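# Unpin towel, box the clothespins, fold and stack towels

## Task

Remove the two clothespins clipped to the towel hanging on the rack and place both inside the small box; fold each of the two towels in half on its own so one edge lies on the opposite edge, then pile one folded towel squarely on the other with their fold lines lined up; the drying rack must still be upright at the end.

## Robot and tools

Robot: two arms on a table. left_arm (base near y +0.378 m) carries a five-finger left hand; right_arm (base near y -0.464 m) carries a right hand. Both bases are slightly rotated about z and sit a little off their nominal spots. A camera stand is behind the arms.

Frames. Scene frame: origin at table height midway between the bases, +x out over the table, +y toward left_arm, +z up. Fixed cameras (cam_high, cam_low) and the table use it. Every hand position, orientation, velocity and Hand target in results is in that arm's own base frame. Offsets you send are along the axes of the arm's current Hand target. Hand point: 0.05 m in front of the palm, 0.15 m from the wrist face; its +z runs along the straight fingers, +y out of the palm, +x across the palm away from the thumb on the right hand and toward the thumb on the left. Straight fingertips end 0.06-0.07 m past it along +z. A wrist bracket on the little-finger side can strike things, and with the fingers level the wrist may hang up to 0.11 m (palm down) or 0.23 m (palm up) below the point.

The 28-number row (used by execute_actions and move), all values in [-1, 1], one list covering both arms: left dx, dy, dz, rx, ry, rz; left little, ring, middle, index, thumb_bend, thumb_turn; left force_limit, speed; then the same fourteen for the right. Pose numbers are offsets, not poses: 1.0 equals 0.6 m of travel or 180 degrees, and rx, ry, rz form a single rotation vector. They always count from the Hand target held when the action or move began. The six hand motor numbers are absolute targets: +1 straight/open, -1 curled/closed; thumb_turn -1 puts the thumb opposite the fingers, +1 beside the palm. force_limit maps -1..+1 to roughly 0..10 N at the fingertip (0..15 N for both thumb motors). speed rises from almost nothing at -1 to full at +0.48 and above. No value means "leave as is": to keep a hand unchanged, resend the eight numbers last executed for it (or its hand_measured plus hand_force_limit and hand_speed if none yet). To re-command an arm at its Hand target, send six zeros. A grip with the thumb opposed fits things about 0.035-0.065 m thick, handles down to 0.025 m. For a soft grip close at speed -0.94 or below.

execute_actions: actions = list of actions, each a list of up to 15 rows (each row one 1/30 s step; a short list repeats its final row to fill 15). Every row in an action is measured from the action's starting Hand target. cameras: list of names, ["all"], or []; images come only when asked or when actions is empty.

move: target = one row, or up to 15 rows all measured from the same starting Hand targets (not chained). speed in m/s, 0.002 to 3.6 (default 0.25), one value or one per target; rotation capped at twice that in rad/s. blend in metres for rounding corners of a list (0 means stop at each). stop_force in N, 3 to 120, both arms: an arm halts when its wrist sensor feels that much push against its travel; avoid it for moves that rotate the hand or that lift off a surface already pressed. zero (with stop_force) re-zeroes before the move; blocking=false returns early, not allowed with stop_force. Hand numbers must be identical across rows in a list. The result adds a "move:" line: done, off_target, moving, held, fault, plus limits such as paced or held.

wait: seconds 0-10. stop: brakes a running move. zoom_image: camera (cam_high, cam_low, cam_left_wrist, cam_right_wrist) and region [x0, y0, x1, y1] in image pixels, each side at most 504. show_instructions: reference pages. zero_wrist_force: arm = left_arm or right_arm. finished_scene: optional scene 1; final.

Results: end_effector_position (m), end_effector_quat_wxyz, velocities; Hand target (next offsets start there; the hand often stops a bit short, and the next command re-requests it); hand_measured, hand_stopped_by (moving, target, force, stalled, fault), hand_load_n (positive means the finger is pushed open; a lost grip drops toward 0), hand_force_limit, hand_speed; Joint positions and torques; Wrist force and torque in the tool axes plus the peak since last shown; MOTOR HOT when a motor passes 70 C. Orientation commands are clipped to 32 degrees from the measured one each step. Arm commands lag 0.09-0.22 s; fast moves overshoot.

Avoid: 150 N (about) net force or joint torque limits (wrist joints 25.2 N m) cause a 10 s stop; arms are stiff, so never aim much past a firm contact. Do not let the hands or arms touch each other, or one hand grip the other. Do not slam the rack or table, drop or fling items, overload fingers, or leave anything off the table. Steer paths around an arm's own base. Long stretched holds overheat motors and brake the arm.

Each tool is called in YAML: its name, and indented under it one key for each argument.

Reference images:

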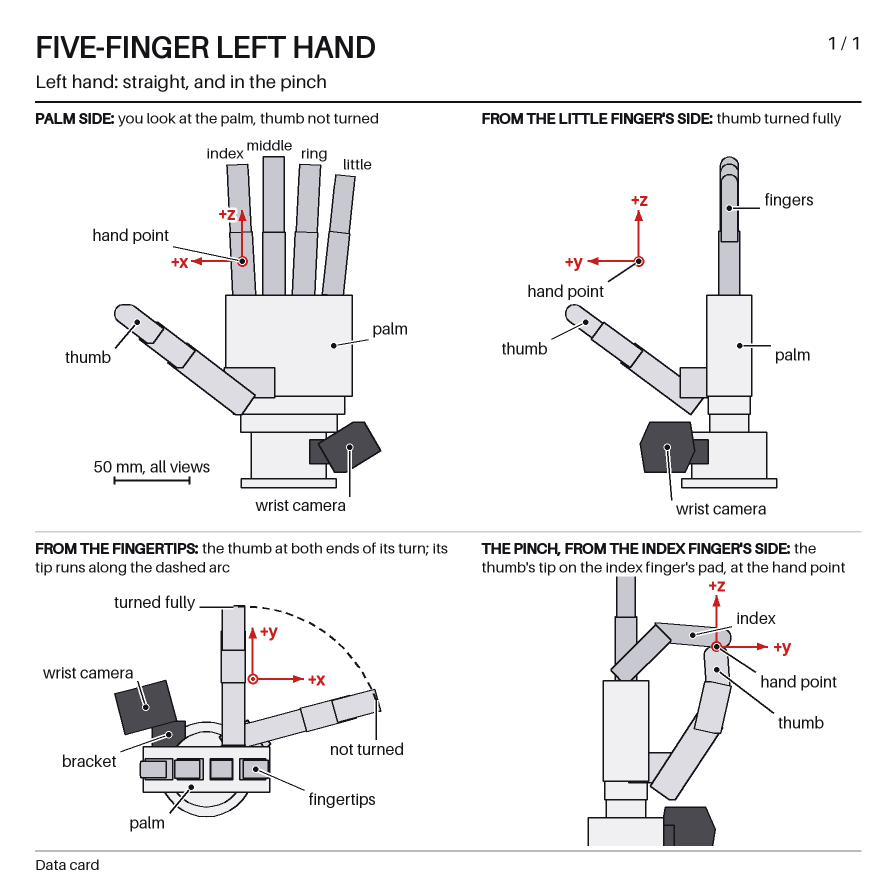

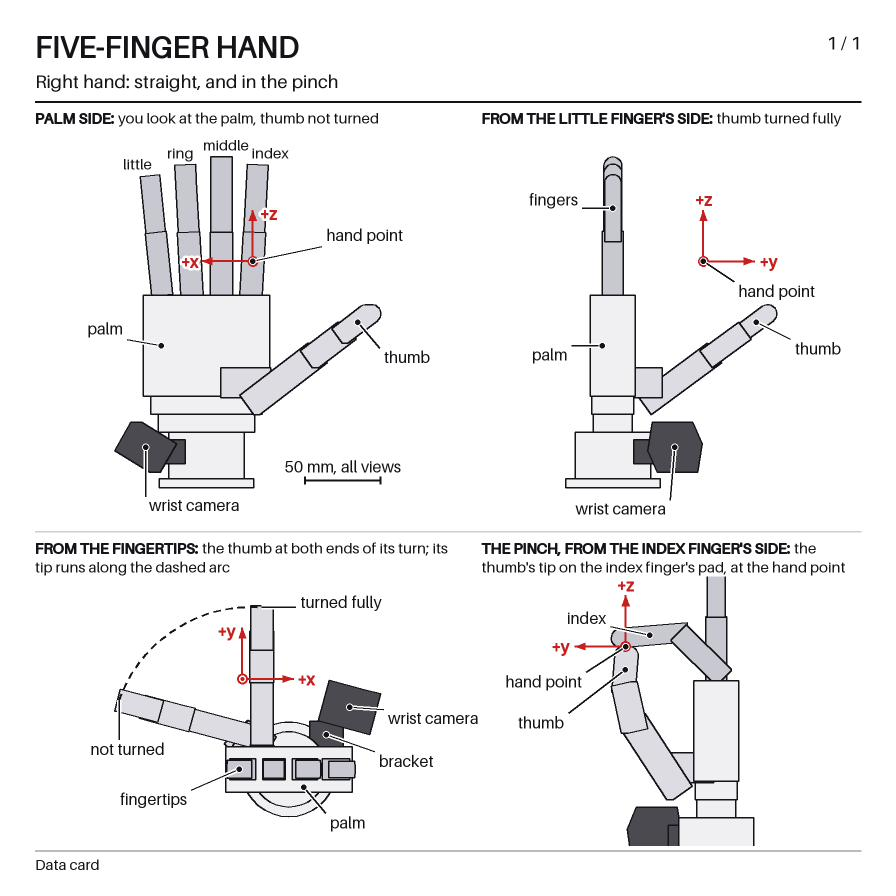

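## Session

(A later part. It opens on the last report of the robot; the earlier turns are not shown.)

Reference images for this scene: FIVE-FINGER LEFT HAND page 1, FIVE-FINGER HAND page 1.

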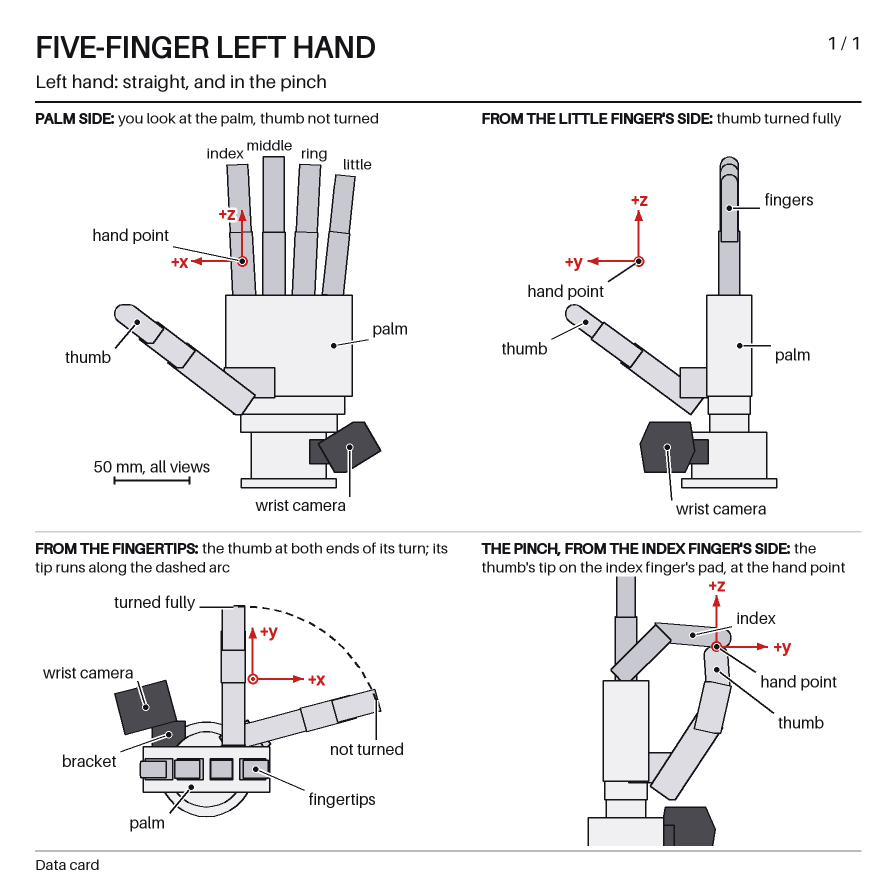

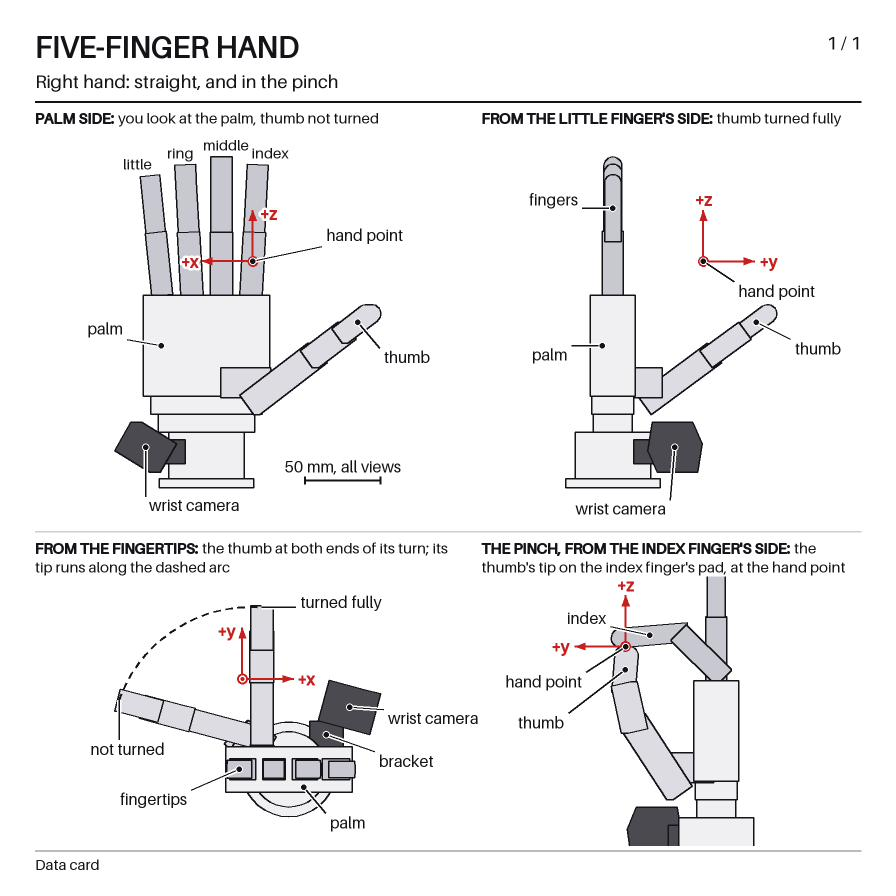

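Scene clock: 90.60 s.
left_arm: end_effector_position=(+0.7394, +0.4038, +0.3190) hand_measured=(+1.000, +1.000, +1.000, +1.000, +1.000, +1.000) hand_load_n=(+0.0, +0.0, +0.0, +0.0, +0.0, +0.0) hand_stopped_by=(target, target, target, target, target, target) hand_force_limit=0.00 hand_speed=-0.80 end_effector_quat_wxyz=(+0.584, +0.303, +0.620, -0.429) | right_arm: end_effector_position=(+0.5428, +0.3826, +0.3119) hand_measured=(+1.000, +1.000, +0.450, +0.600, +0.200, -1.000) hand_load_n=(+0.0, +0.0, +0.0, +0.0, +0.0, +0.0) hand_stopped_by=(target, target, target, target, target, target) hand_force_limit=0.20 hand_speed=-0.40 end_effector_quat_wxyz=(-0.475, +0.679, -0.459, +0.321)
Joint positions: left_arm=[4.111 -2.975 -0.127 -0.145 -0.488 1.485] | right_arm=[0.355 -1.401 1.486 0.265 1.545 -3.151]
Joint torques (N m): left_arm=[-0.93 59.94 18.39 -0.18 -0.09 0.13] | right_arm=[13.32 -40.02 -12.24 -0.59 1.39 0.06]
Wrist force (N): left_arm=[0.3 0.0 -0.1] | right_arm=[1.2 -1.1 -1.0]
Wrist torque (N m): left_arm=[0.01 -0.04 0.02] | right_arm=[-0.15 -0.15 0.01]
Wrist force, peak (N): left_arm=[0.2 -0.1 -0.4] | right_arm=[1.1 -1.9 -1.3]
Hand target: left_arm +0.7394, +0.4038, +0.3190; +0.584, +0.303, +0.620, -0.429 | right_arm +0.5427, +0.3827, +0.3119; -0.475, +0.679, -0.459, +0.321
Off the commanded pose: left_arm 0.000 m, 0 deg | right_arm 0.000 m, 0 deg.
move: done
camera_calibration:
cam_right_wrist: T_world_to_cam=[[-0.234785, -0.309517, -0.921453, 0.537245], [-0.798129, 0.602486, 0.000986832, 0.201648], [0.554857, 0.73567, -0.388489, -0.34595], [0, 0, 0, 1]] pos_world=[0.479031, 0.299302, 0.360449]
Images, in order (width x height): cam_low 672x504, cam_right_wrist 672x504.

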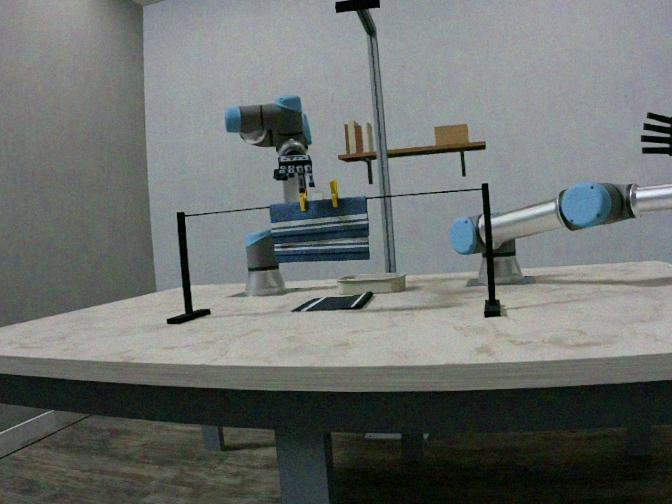

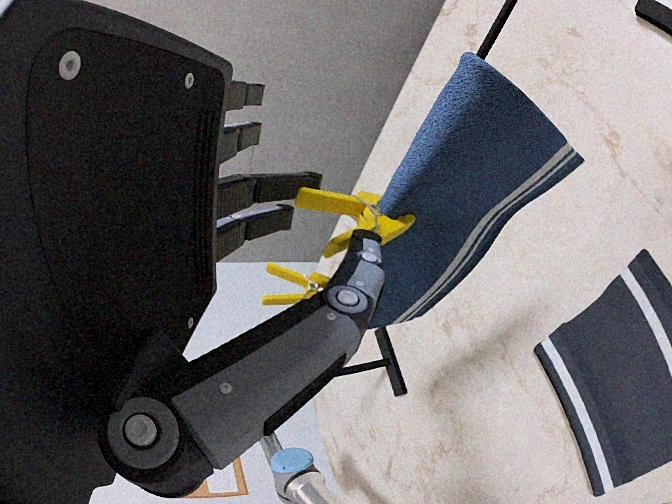

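move:
  target: [0,0,0,0,0,0,1,1,1,1,1,1,0,-0.8, 0.001,-0.0009,0.0024,0,0,0,1,1,-0.35,0.6,0.2,-1,0.5,-0.7]
  speed: 0.008
  cameras: ["cam_low","cam_right_wrist"]

zoom_image:
  camera: "cam_right_wrist"
  region: [210, 150, 470, 340]

zoom_image:
  camera: "cam_low"
  region: [280, 165, 330, 215]

Scene clock: 91.40 s.
left_arm: end_effector_position=(+0.7394, +0.4038, +0.3190) hand_measured=(+1.000, +1.000, +1.000, +1.000, +1.000, +1.000) hand_load_n=(+0.0, +0.0, +0.0, +0.0, +0.0, +0.0) hand_stopped_by=(target, target, target, target, target, target) hand_force_limit=0.00 hand_speed=-0.80 end_effector_quat_wxyz=(+0.584, +0.303, +0.620, -0.429) | right_arm: end_effector_position=(+0.5443, +0.3828, +0.3119) hand_measured=(+1.000, +1.000, +0.096, +0.600, +0.202, -1.000) hand_load_n=(+0.0, +0.0, +9.0, +0.0, +3.5, +0.5) hand_stopped_by=(target, target, force, target, target, target) hand_force_limit=0.50 hand_speed=-0.70 end_effector_quat_wxyz=(-0.475, +0.679, -0.459, +0.321)
Joint positions: left_arm=[4.111 -2.975 -0.127 -0.145 -0.488 1.485] | right_arm=[0.354 -1.397 1.482 0.266 1.544 -3.152]
Joint torques (N m): left_arm=[-1.16 59.48 18.91 -0.44 -0.33 0.31] | right_arm=[-12.26 -22.37 -24.21 1.54 -1.58 -1.79]
Wrist force (N): left_arm=[0.1 -0.1 -0.2] | right_arm=[1.1 -2.7 0.3]
Wrist torque (N m): left_arm=[0.00 -0.02 0.00] | right_arm=[-0.13 -0.16 -0.02]
Wrist force, peak (N): left_arm=[0.4 -0.2 -0.2] | right_arm=[1.1 -3.0 1.1]
Hand target: left_arm +0.7394, +0.4038, +0.3190; +0.584, +0.303, +0.620, -0.429 | right_arm +0.5443, +0.3828, +0.3119; -0.475, +0.679, -0.459, +0.321
Off the commanded pose: left_arm 0.000 m, 0 deg | right_arm 0.000 m, 0 deg.
move: done
camera_calibration:
cam_right_wrist: T_world_to_cam=[[-0.234581, -0.309453, -0.921526, 0.537629], [-0.798237, 0.602343, 0.000926423, 0.202901], [0.554788, 0.735813, -0.388315, -0.346889], [0, 0, 0, 1]] pos_world=[0.48053, 0.299401, 0.360549]
Images, in order (width x height): cam_low 672x504, cam_right_wrist 672x504.

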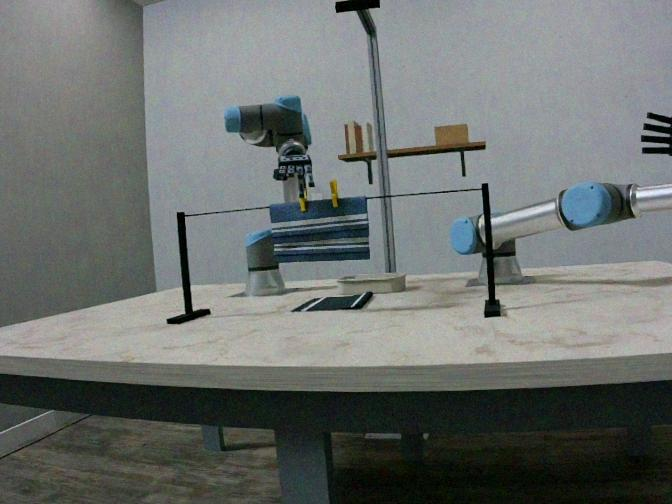

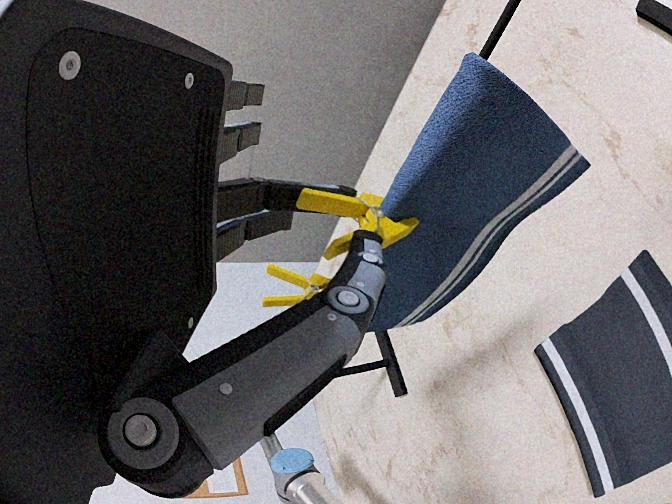

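Scaled by 1.938 from the camera's 672x504 image, which has a finer 960x720 frame.

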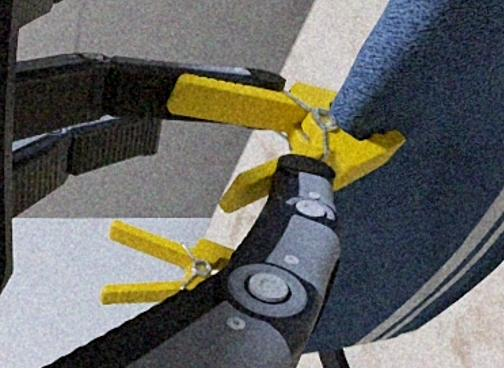

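Scaled by 10.080 from the camera's 672x504 image, which has a finer 960x720 frame.

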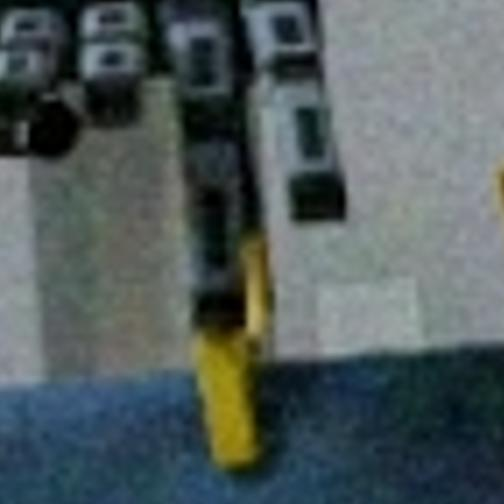

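move:
  target: [0,0,0,0,0,0,1,1,1,1,1,1,0,-0.8, 0,-0.0157,-0.0057,0,0,0,1,1,-0.35,0.6,0.2,-1,0.5,-0.7]
  speed: 0.02
  stop_force: 15
  cameras: ["cam_low","cam_right_wrist"]

zoom_image:
  camera: "cam_low"
  region: [260, 150, 380, 270]

Scene clock: 92.97 s.
left_arm: end_effector_position=(+0.7394, +0.4038, +0.3190) hand_measured=(+1.000, +1.000, +1.000, +1.000, +1.000, +1.000) hand_load_n=(+0.0, +0.0, +0.0, +0.0, +0.0, +0.0) hand_stopped_by=(target, target, target, target, target, target) hand_force_limit=0.00 hand_speed=-0.80 end_effector_quat_wxyz=(+0.584, +0.303, +0.620, -0.429) | right_arm: end_effector_position=(+0.5443, +0.3828, +0.3220) hand_measured=(+1.000, +1.000, +0.096, +0.600, +0.202, -1.000) hand_load_n=(-0.5, +0.0, +6.0, +0.0, +4.5, +0.5) hand_stopped_by=(target, target, force, target, target, target) hand_force_limit=0.50 hand_speed=-0.70 end_effector_quat_wxyz=(-0.475, +0.679, -0.459, +0.321)
Joint positions: left_arm=[4.111 -2.975 -0.127 -0.145 -0.488 1.485] | right_arm=[0.354 -1.399 1.459 0.291 1.544 -3.152]
Joint torques (N m): left_arm=[-1.28 59.36 17.53 -0.35 -0.21 0.13] | right_arm=[-7.38 -37.34 -15.37 -3.6 0.4 -0.47]
Wrist force (N): left_arm=[0.2 0.0 -0.2] | right_arm=[0.9 4.4 3.5]
Wrist torque (N m): left_arm=[0.01 -0.03 0.01] | right_arm=[-0.14 -0.18 0.09]
Wrist force, peak (N): left_arm=[0.2 0.1 -0.4] | right_arm=[0.9 5.4 4.0]
Hand target: left_arm +0.7394, +0.4038, +0.3190; +0.584, +0.303, +0.620, -0.429 | right_arm +0.5443, +0.3828, +0.3220; -0.475, +0.679, -0.459, +0.321
Off the commanded pose: left_arm 0.000 m, 0 deg | right_arm 0.000 m, 0 deg.
move: done
camera_calibration:
cam_right_wrist: T_world_to_cam=[[-0.234583, -0.30946, -0.921523, 0.546847], [-0.798159, 0.602446, 0.00086999, 0.202845], [0.554899, 0.735726, -0.388322, -0.343031], [0, 0, 0, 1]] pos_world=[0.480531, 0.299401, 0.370549]
Images, in order (width x height): cam_low 672x504, cam_right_wrist 672x504.

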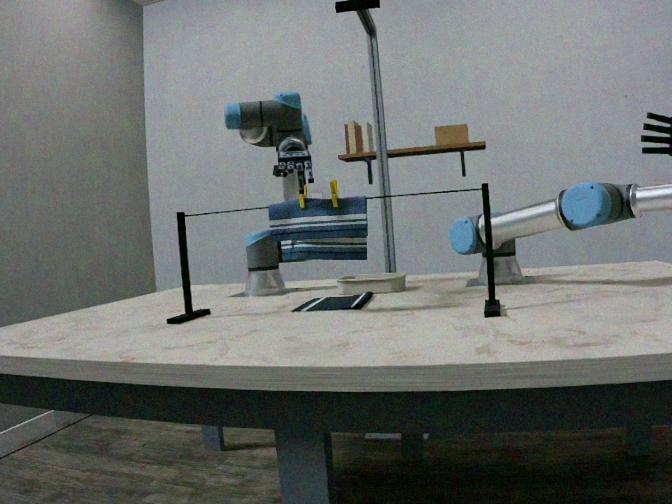

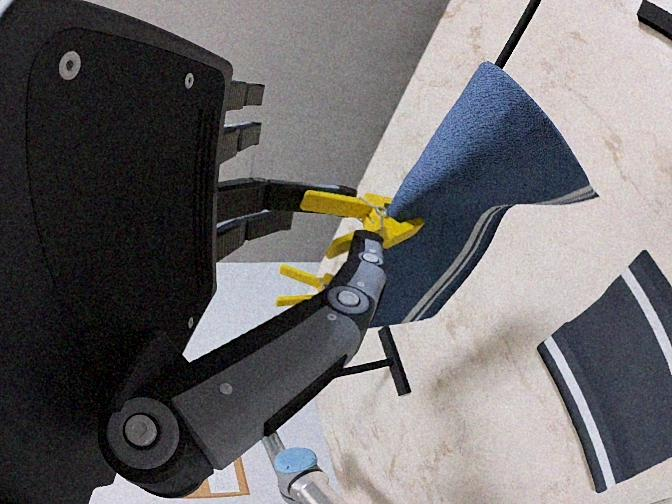

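Scaled by 4.200 from the camera's 672x504 image, which has a finer 960x720 frame.

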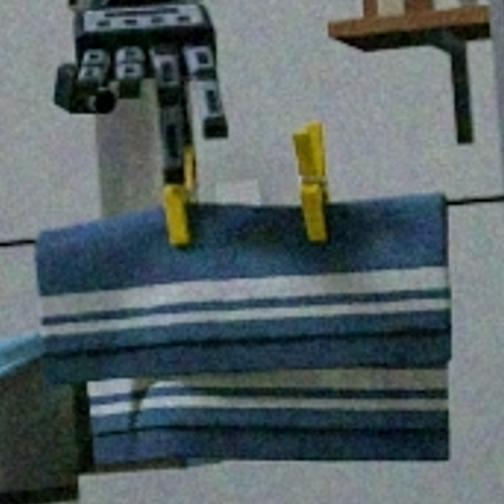

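move:
  target: [0,0,0,0,0,0,1,1,1,1,1,1,0,-0.8, 0,-0.0157,-0.0057,0,0,0,1,1,-0.35,0.6,0.2,-1,0.5,-0.7]
  speed: 0.02
  stop_force: 15
  cameras: ["cam_low","cam_right_wrist","cam_high"]

zoom_image:
  camera: "cam_low"
  region: [260, 150, 380, 270]

zoom_image:
  camera: "cam_high"
  region: [320, 170, 440, 290]

zoom_image:
  camera: "cam_right_wrist"
  region: [210, 150, 470, 340]

Scene clock: 94.53 s.
left_arm: end_effector_position=(+0.7394, +0.4038, +0.3190) hand_measured=(+1.000, +1.000, +1.000, +1.000, +1.000, +1.000) hand_load_n=(+0.0, +0.0, +0.0, +0.0, +0.0, +0.0) hand_stopped_by=(target, target, target, target, target, target) hand_force_limit=0.00 hand_speed=-0.80 end_effector_quat_wxyz=(+0.584, +0.303, +0.620, -0.429) | right_arm: end_effector_position=(+0.5443, +0.3828, +0.3320) hand_measured=(+1.000, +1.000, +0.096, +0.600, +0.202, -1.000) hand_load_n=(+0.0, +0.0, +4.5, +0.0, +4.5, +0.5) hand_stopped_by=(target, target, force, target, target, target) hand_force_limit=0.50 hand_speed=-0.70 end_effector_quat_wxyz=(-0.475, +0.679, -0.459, +0.321)
Joint positions: left_arm=[4.111 -2.975 -0.127 -0.145 -0.488 1.485] | right_arm=[0.354 -1.4 1.434 0.316 1.544 -3.152]
Joint torques (N m): left_arm=[0.13 60.73 18.27 -0.47 -0.06 0.36] | right_arm=[3.1 -30.63 -14.85 -3.62 0.37 0.24]
Wrist force (N): left_arm=[0.2 -0.1 -0.2] | right_arm=[1.1 3.6 2.5]
Wrist torque (N m): left_arm=[-0.01 -0.03 0.02] | right_arm=[-0.17 -0.20 0.09]
Wrist force, peak (N): left_arm=[0.4 -0.2 -0.2] | right_arm=[0.8 5.2 4.0]
Hand target: left_arm +0.7394, +0.4038, +0.3190; +0.584, +0.303, +0.620, -0.429 | right_arm +0.5443, +0.3828, +0.3320; -0.475, +0.679, -0.459, +0.321
Off the commanded pose: left_arm 0.000 m, 0 deg | right_arm 0.000 m, 0 deg.
move: done
camera_calibration:
cam_right_wrist: T_world_to_cam=[[-0.234583, -0.30946, -0.921523, 0.556062], [-0.798159, 0.602446, 0.00086999, 0.202836], [0.554899, 0.735726, -0.388322, -0.339148], [0, 0, 0, 1]] pos_world=[0.480531, 0.299401, 0.380549]
Images, in order (width x height): cam_high 672x504, cam_low 672x504, cam_right_wrist 672x504.

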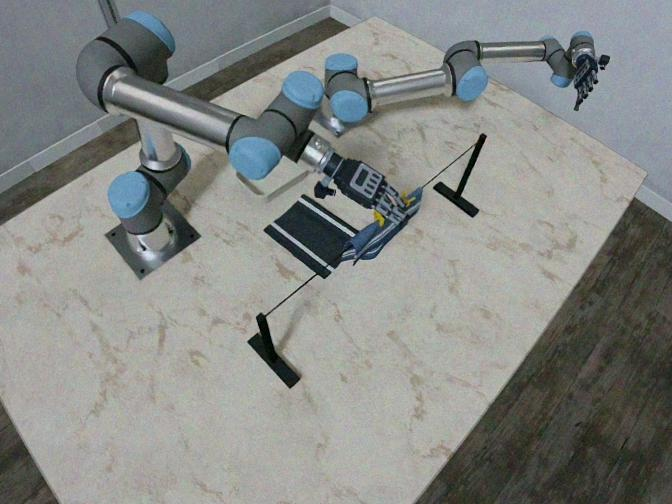

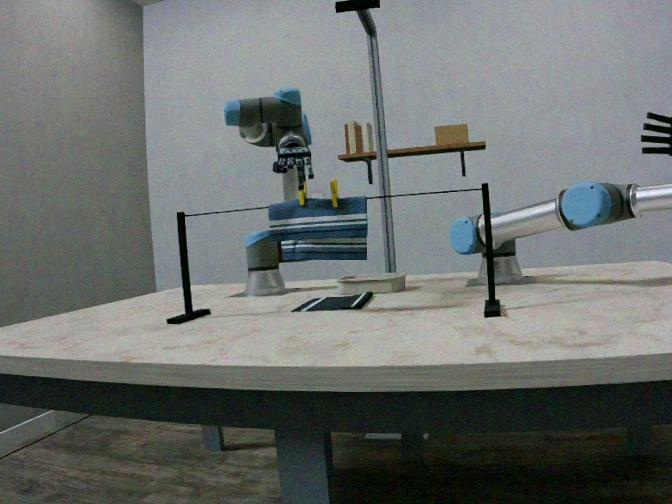

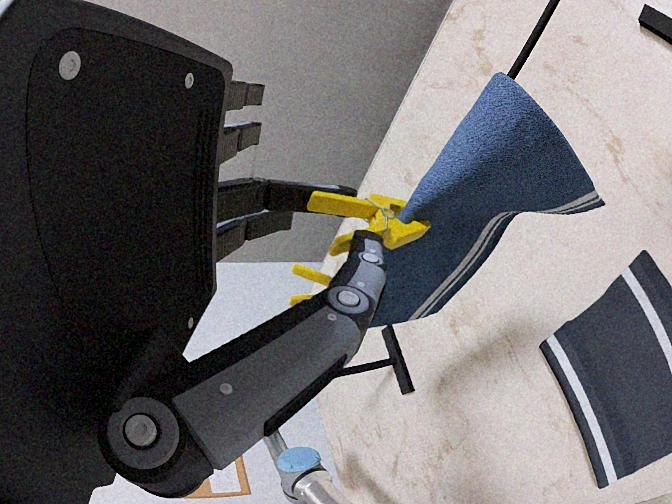

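Scaled by 4.200 from the camera's 672x504 image, which has a finer 960x720 frame.

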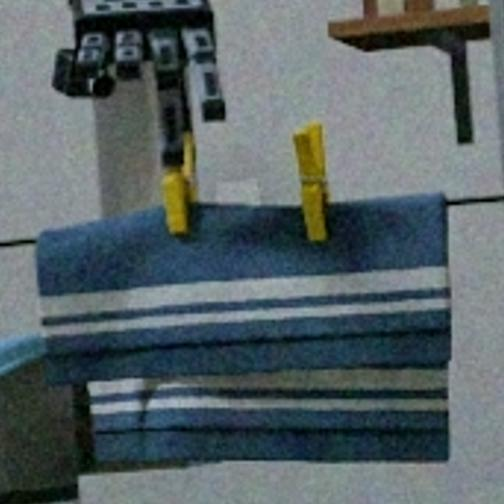

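Scaled by 4.200 from the camera's 672x504 image, which has a finer 960x720 frame.

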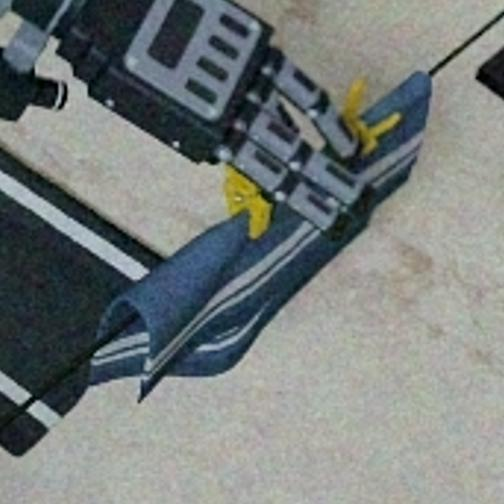

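Scaled by 1.938 from the camera's 672x504 image, which has a finer 960x720 frame.

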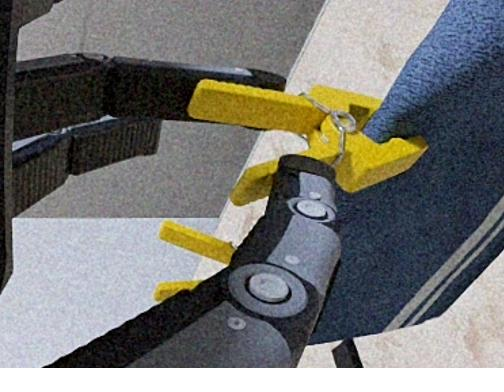

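move:
  target: [0,0,0,0,0,0,1,1,1,1,1,1,0,-0.8, 0,-0.0235,-0.0086,0,0,0,1,1,-0.35,0.6,0.2,-1,0.5,-0.7]
  speed: 0.02
  stop_force: 15
  cameras: ["cam_low","cam_right_wrist","cam_high"]

zoom_image:
  camera: "cam_low"
  region: [260, 150, 380, 270]

zoom_image:
  camera: "cam_right_wrist"
  region: [210, 150, 470, 340]

Scene clock: 96.30 s.
left_arm: end_effector_position=(+0.7394, +0.4038, +0.3190) hand_measured=(+1.000, +1.000, +1.000, +1.000, +1.000, +1.000) hand_load_n=(+0.0, +0.0, +0.0, +0.0, +0.0, +0.0) hand_stopped_by=(target, target, target, target, target, target) hand_force_limit=0.00 hand_speed=-0.80 end_effector_quat_wxyz=(+0.584, +0.303, +0.620, -0.429) | right_arm: end_effector_position=(+0.5443, +0.3828, +0.3470) hand_measured=(+1.000, +1.000, +0.096, +0.600, +0.202, -1.000) hand_load_n=(+0.0, +0.0, +8.5, +0.0, +6.5, +2.0) hand_stopped_by=(target, target, force, target, target, target) hand_force_limit=0.50 hand_speed=-0.70 end_effector_quat_wxyz=(-0.475, +0.679, -0.459, +0.321)
Joint positions: left_arm=[4.111 -2.975 -0.127 -0.145 -0.488 1.485] | right_arm=[0.354 -1.401 1.397 0.355 1.544 -3.152]
Joint torques (N m): left_arm=[0.37 59.87 18.02 -0.64 -0.22 0.23] | right_arm=[9.43 -23.83 -12.92 -3.08 0.67 0.21]
Wrist force (N): left_arm=[0.3 0.0 -0.2] | right_arm=[0.4 -0.5 -0.6]
Wrist torque (N m): left_arm=[0.02 -0.04 0.01] | right_arm=[-0.17 -0.14 0.03]
Wrist force, peak (N): left_arm=[0.4 -0.1 -0.3] | right_arm=[0.9 4.7 2.6]
Hand target: left_arm +0.7394, +0.4038, +0.3190; +0.584, +0.303, +0.620, -0.429 | right_arm +0.5443, +0.3828, +0.3470; -0.475, +0.679, -0.459, +0.321
Off the commanded pose: left_arm 0.000 m, 0 deg | right_arm 0.000 m, 0 deg.
move: done
camera_calibration:
cam_right_wrist: T_world_to_cam=[[-0.234566, -0.309436, -0.921536, 0.569967], [-0.798193, 0.602401, 0.000894262, 0.202843], [0.554857, 0.735773, -0.388293, -0.333289], [0, 0, 0, 1]] pos_world=[0.480531, 0.299401, 0.395649]
Images, in order (width x height): cam_high 672x504, cam_low 672x504, cam_right_wrist 672x504.

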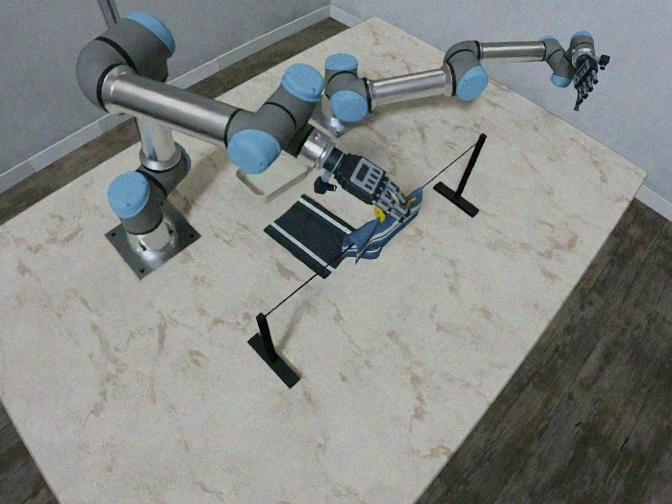

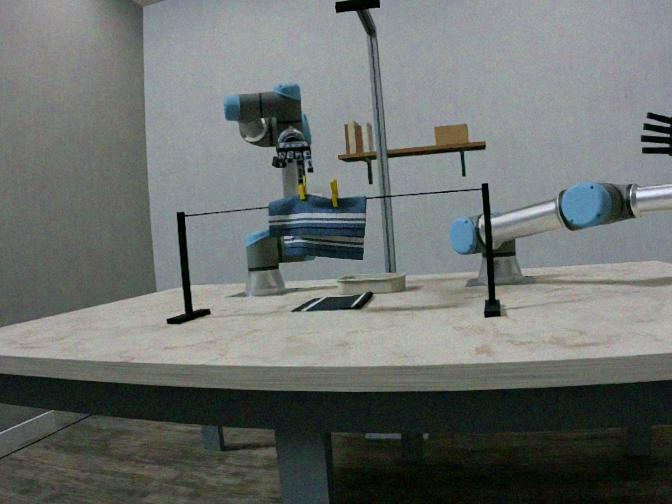

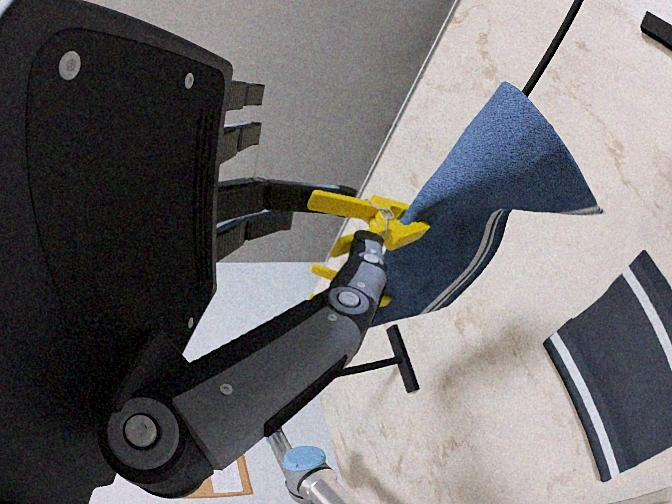

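Scaled by 4.200 from the camera's 672x504 image, which has a finer 960x720 frame.

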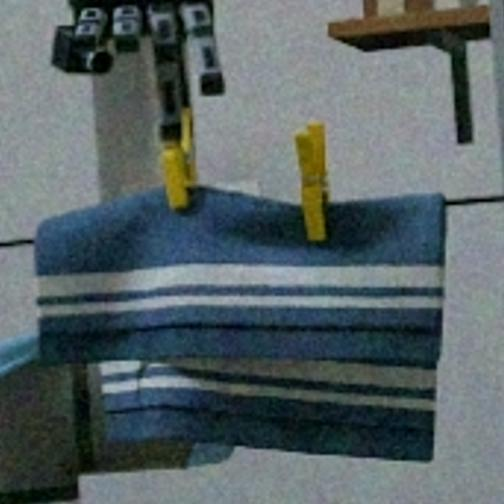

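Scaled by 1.938 from the camera's 672x504 image, which has a finer 960x720 frame.

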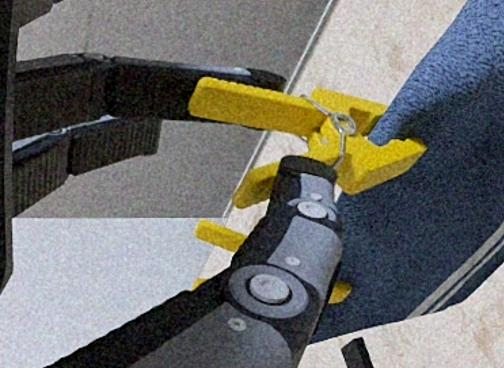

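move:
  target: [0,0,0,0,0,0,1,1,1,1,1,1,0,-0.8, 0.0155,-0.0293,-0.0177,0,0,0,1,1,-0.35,0.6,0.2,-1,0.5,-0.7]
  speed: 0.03
  stop_force: 15
  cameras: ["cam_low","cam_right_wrist","cam_high"]

zoom_image:
  camera: "cam_low"
  region: [260, 150, 380, 270]

zoom_image:
  camera: "cam_high"
  region: [320, 150, 440, 270]

Scene clock: 98.60 s.
left_arm: end_effector_position=(+0.7394, +0.4038, +0.3190) hand_measured=(+1.000, +1.000, +1.000, +1.000, +1.000, +1.000) hand_load_n=(+0.0, +0.0, +0.0, +0.0, +0.0, +0.0) hand_stopped_by=(target, target, target, target, target, target) hand_force_limit=0.00 hand_speed=-0.80 end_effector_quat_wxyz=(+0.584, +0.303, +0.620, -0.429) | right_arm: end_effector_position=(+0.5441, +0.3727, +0.3672) hand_measured=(+1.000, +1.000, +0.096, +0.600, +0.202, -1.000) hand_load_n=(+0.0, +0.0, +9.0, +0.0, +6.0, +2.0) hand_stopped_by=(target, target, force, target, target, target) hand_force_limit=0.50 hand_speed=-0.70 end_effector_quat_wxyz=(-0.475, +0.679, -0.459, +0.321)
Joint positions: left_arm=[4.111 -2.975 -0.127 -0.145 -0.488 1.485] | right_arm=[0.332 -1.415 1.362 0.404 1.523 -3.159]
Joint torques (N m): left_arm=[-1.27 58.5 18.65 -0.39 -0.24 -0.05] | right_arm=[11.18 -19.35 -13.27 -2.98 1.92 0.51]
Wrist force (N): left_arm=[0.1 0.0 -0.3] | right_arm=[-0.3 0.0 0.4]
Wrist torque (N m): left_arm=[0.02 -0.01 0.00] | right_arm=[-0.22 -0.16 0.04]
Wrist force, peak (N): left_arm=[0.3 -0.1 -0.4] | right_arm=[0.8 -1.1 -0.6]
Hand target: left_arm +0.7394, +0.4038, +0.3190; +0.584, +0.303, +0.620, -0.429 | right_arm +0.5441, +0.3727, +0.3672; -0.475, +0.679, -0.459, +0.321
Off the commanded pose: left_arm 0.000 m, 0 deg | right_arm 0.000 m, 0 deg.
move: done
camera_calibration:
cam_right_wrist: T_world_to_cam=[[-0.234633, -0.30952, -0.921491, 0.585355], [-0.798237, 0.602343, 0.000928212, 0.208773], [0.554766, 0.735785, -0.388399, -0.317858], [0, 0, 0, 1]] pos_world=[0.48033, 0.289301, 0.415749]
Images, in order (width x height): cam_high 672x504, cam_low 672x504, cam_right_wrist 672x504.

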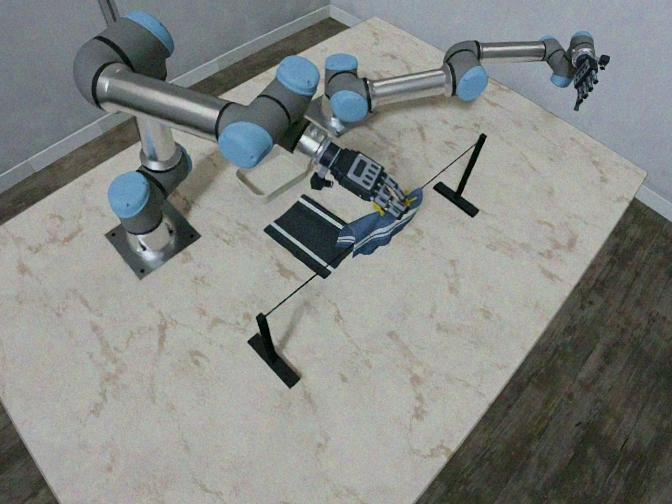

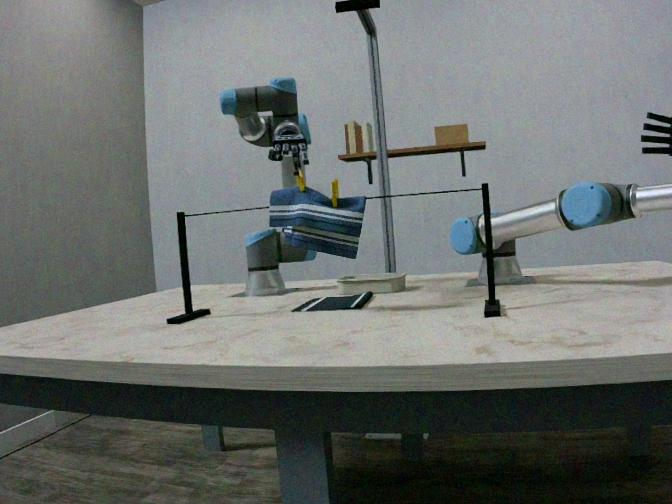

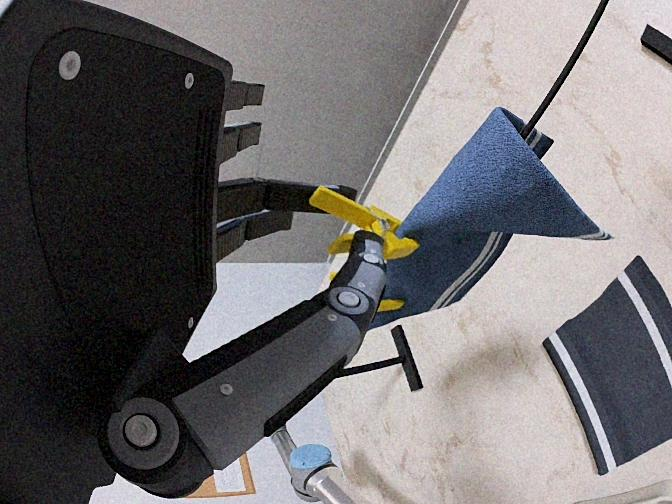

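Scaled by 4.200 from the camera's 672x504 image, which has a finer 960x720 frame.

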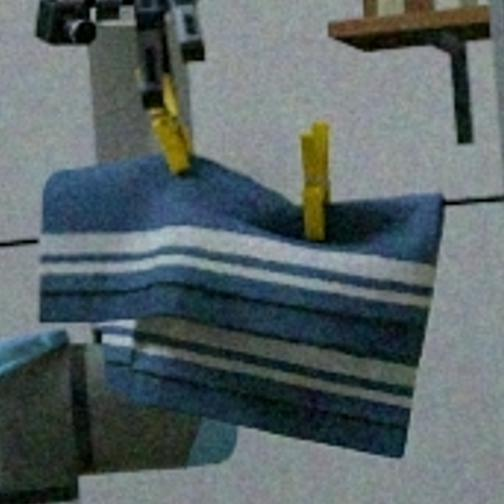

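Scaled by 4.200 from the camera's 672x504 image, which has a finer 960x720 frame.

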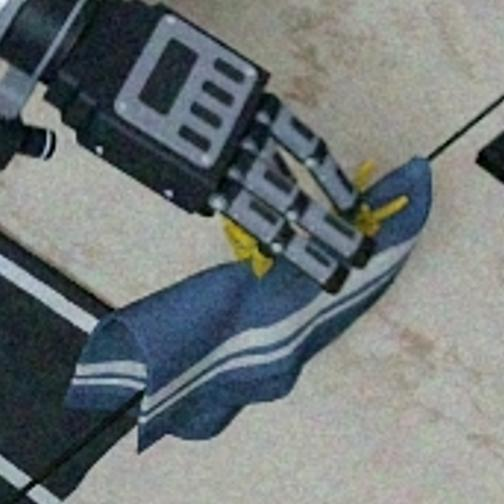

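move:
  target: [0,0,0,0,0,0,1,1,1,1,1,1,0,-0.8, 0.0077,-0.0304,-0.0143,0,0,0,1,1,-0.35,0.6,0.2,-1,0.5,-0.7]
  speed: 0.03
  stop_force: 15
  cameras: ["cam_low","cam_right_wrist","cam_high"]

zoom_image:
  camera: "cam_low"
  region: [260, 150, 380, 270]

zoom_image:
  camera: "cam_right_wrist"
  region: [280, 130, 540, 320]

Scene clock: 101.80 s.
left_arm: end_effector_position=(+0.7394, +0.4038, +0.3190) hand_measured=(+1.000, +1.000, +1.000, +1.000, +1.000, +1.000) hand_load_n=(+0.0, +0.0, +0.0, -0.5, +0.0, +0.0) hand_stopped_by=(target, target, target, target, target, target) hand_force_limit=0.00 hand_speed=-0.80 end_effector_quat_wxyz=(+0.584, +0.303, +0.620, -0.429) | right_arm: end_effector_position=(+0.5442, +0.3677, +0.3872) hand_measured=(+1.000, +1.000, +0.096, +0.600, +0.202, -1.000) hand_load_n=(+0.0, +0.0, +12.5, +0.0, +8.5, +2.5) hand_stopped_by=(target, target, force, target, target, target) hand_force_limit=0.50 hand_speed=-0.70 end_effector_quat_wxyz=(-0.475, +0.679, -0.459, +0.321)
Joint positions: left_arm=[4.111 -2.975 -0.127 -0.145 -0.488 1.485] | right_arm=[0.321 -1.418 1.315 0.455 1.513 -3.163]
Joint torques (N m): left_arm=[-0.57 60 17.7 -0.24 -0.21 0.2] | right_arm=[12.16 -18.15 -11.93 -2.82 0.85 0.4]
Wrist force (N): left_arm=[0.2 0.0 0.0] | right_arm=[1.1 -1.0 -0.8]
Wrist torque (N m): left_arm=[0.00 -0.03 0.01] | right_arm=[-0.15 -0.15 0.02]
Wrist force, peak (N): left_arm=[0.4 0.1 -0.2] | right_arm=[1.1 -1.4 -1.0]
Hand target: left_arm +0.7394, +0.4038, +0.3190; +0.584, +0.303, +0.620, -0.429 | right_arm +0.5442, +0.3677, +0.3872; -0.475, +0.679, -0.459, +0.321
Off the commanded pose: left_arm 0.000 m, 0 deg | right_arm 0.000 m, 0 deg.
move: done
camera_calibration:
cam_right_wrist: T_world_to_cam=[[-0.234633, -0.30952, -0.921491, 0.602353], [-0.798237, 0.602343, 0.000928212, 0.211846], [0.554766, 0.735785, -0.388399, -0.306428], [0, 0, 0, 1]] pos_world=[0.48043, 0.284301, 0.435849]
Images, in order (width x height): cam_high 672x504, cam_low 672x504, cam_right_wrist 672x504.

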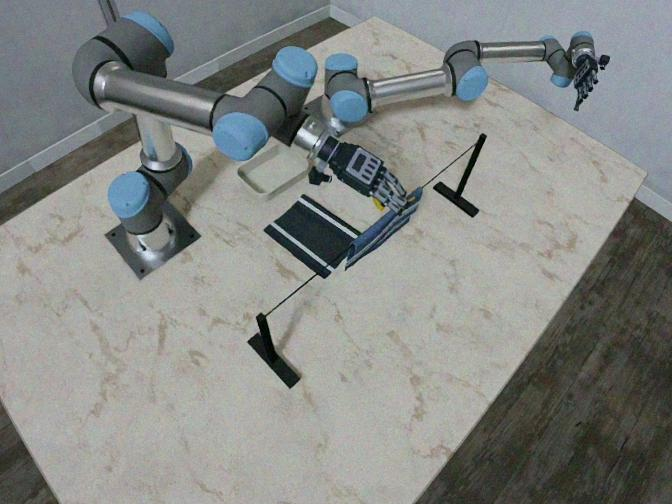

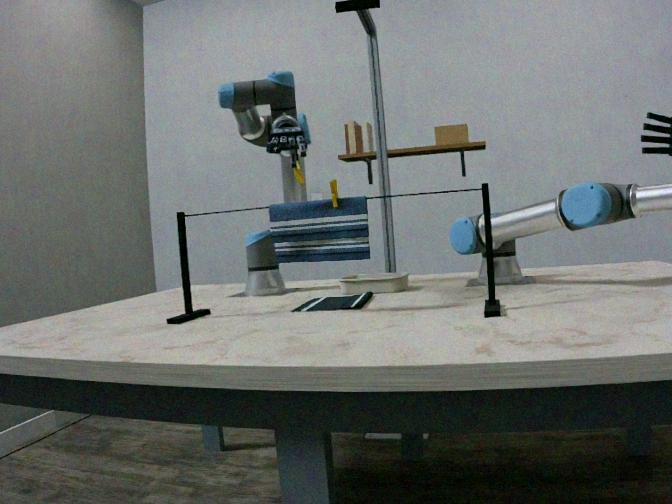

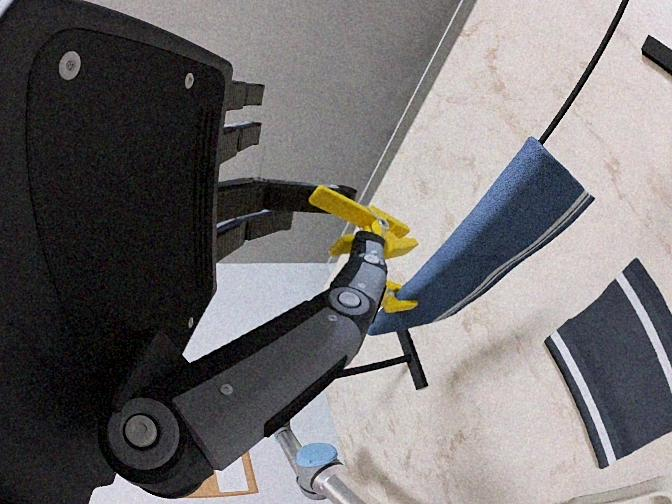

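Scaled by 4.200 from the camera's 672x504 image, which has a finer 960x720 frame.

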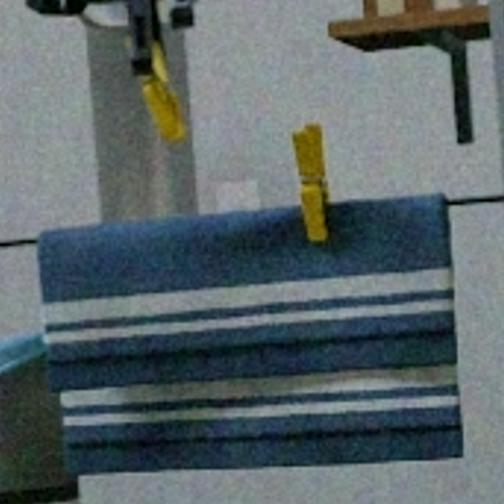

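Scaled by 1.938 from the camera's 672x504 image, which has a finer 960x720 frame.

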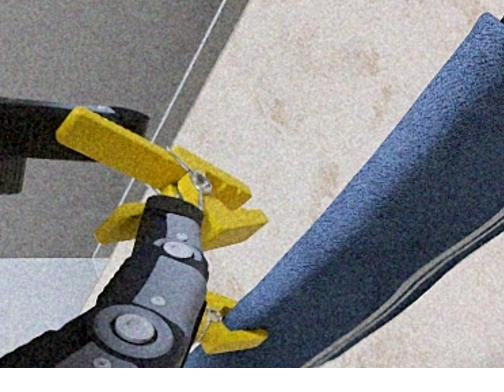

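move:
  target:
    - [0,0,0,0,0,0,1,1,1,1,1,1,0,-0.8, -0.0780,0.0507,-0.1393,0,-0.015,-0.005,1,1,-0.35,0.6,0.2,-1,0.5,-0.7]
    - [0,0,0,0,0,0,1,1,1,1,1,1,0,-0.8, -0.3853,0.4415,-0.5443,0,-0.0679,-0.0247,1,1,-0.35,0.6,0.2,-1,0.5,-0.7]
  speed: 0.2
  blend: 0.03
  cameras: ["cam_low","cam_right_wrist","cam_high"]

Scene clock: 105.37 s.
left_arm: end_effector_position=(+0.7394, +0.4038, +0.3190) hand_measured=(+1.000, +1.000, +1.000, +1.000, +1.000, +1.000) hand_load_n=(+0.0, +0.0, +0.0, +0.0, +0.0, +0.0) hand_stopped_by=(target, target, target, target, target, target) hand_force_limit=0.00 hand_speed=-0.80 end_effector_quat_wxyz=(+0.584, +0.303, +0.620, -0.429) | right_arm: end_effector_position=(+0.0891, +0.4336, +0.2504) hand_measured=(+1.000, +1.000, +0.096, +0.600, +0.202, -1.000) hand_load_n=(+0.0, +0.0, +12.5, +0.0, +8.5, +2.5) hand_stopped_by=(target, target, force, target, target, target) hand_force_limit=0.50 hand_speed=-0.70 end_effector_quat_wxyz=(-0.508, +0.727, -0.379, +0.265)
Joint positions: left_arm=[4.111 -2.975 -0.127 -0.145 -0.488 1.485] | right_arm=[1.337 -1.746 2 0.2 2.245 -2.845]
Joint torques (N m): left_arm=[-0.33 59.87 19.43 -0.5 -0.06 0.1] | right_arm=[9.43 -18.08 -16.83 1.18 0.76 -0.49]
Wrist force (N): left_arm=[0.1 -0.1 -0.4] | right_arm=[1.3 -1.0 -1.0]
Wrist torque (N m): left_arm=[0.01 -0.02 0.00] | right_arm=[-0.15 -0.18 0.01]
Wrist force, peak (N): left_arm=[0.5 0.0 -0.3] | right_arm=[1.7 -1.9 0.7]
Hand target: left_arm +0.7394, +0.4038, +0.3190; +0.584, +0.303, +0.620, -0.429 | right_arm +0.0890, +0.4336, +0.2503; -0.508, +0.727, -0.379, +0.265
Off the commanded pose: left_arm 0.000 m, 0 deg | right_arm 0.000 m, 0 deg.
move: done
camera_calibration:
cam_right_wrist: T_world_to_cam=[[-0.159241, -0.354155, -0.921529, 0.402475], [-0.913271, 0.407351, 0.00126394, -0.0963207], [0.374938, 0.841807, -0.388307, -0.185584], [0, 0, 0, 1]] pos_world=[0.0457063, 0.338001, 0.298951]
Images, in order (width x height): cam_high 672x504, cam_low 672x504, cam_right_wrist 672x504.

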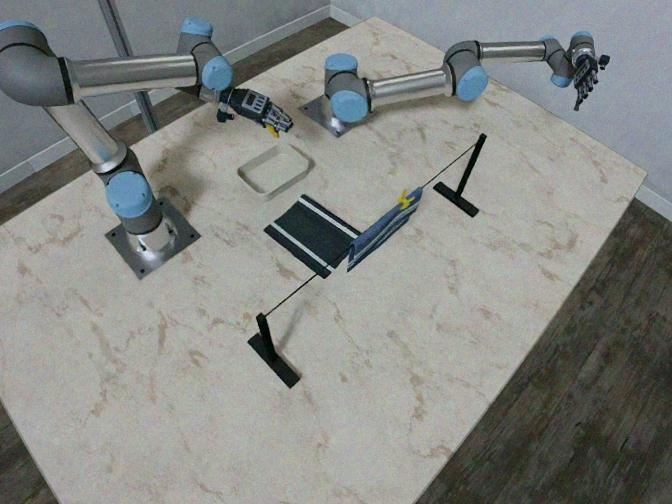

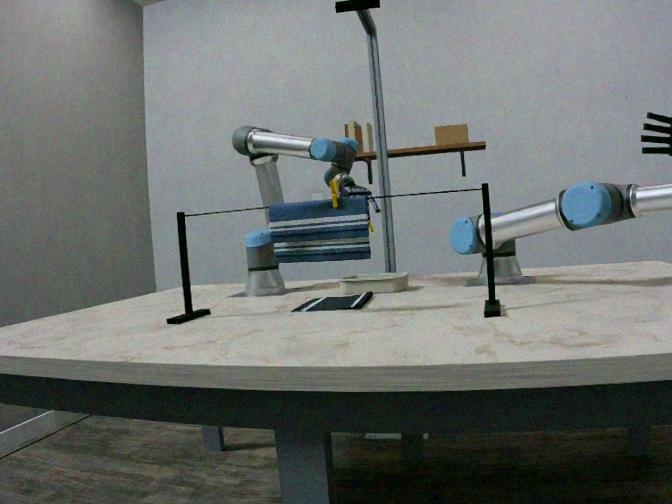

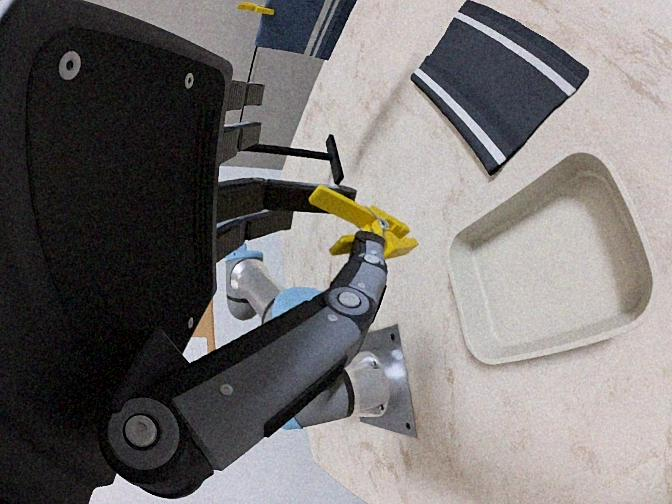

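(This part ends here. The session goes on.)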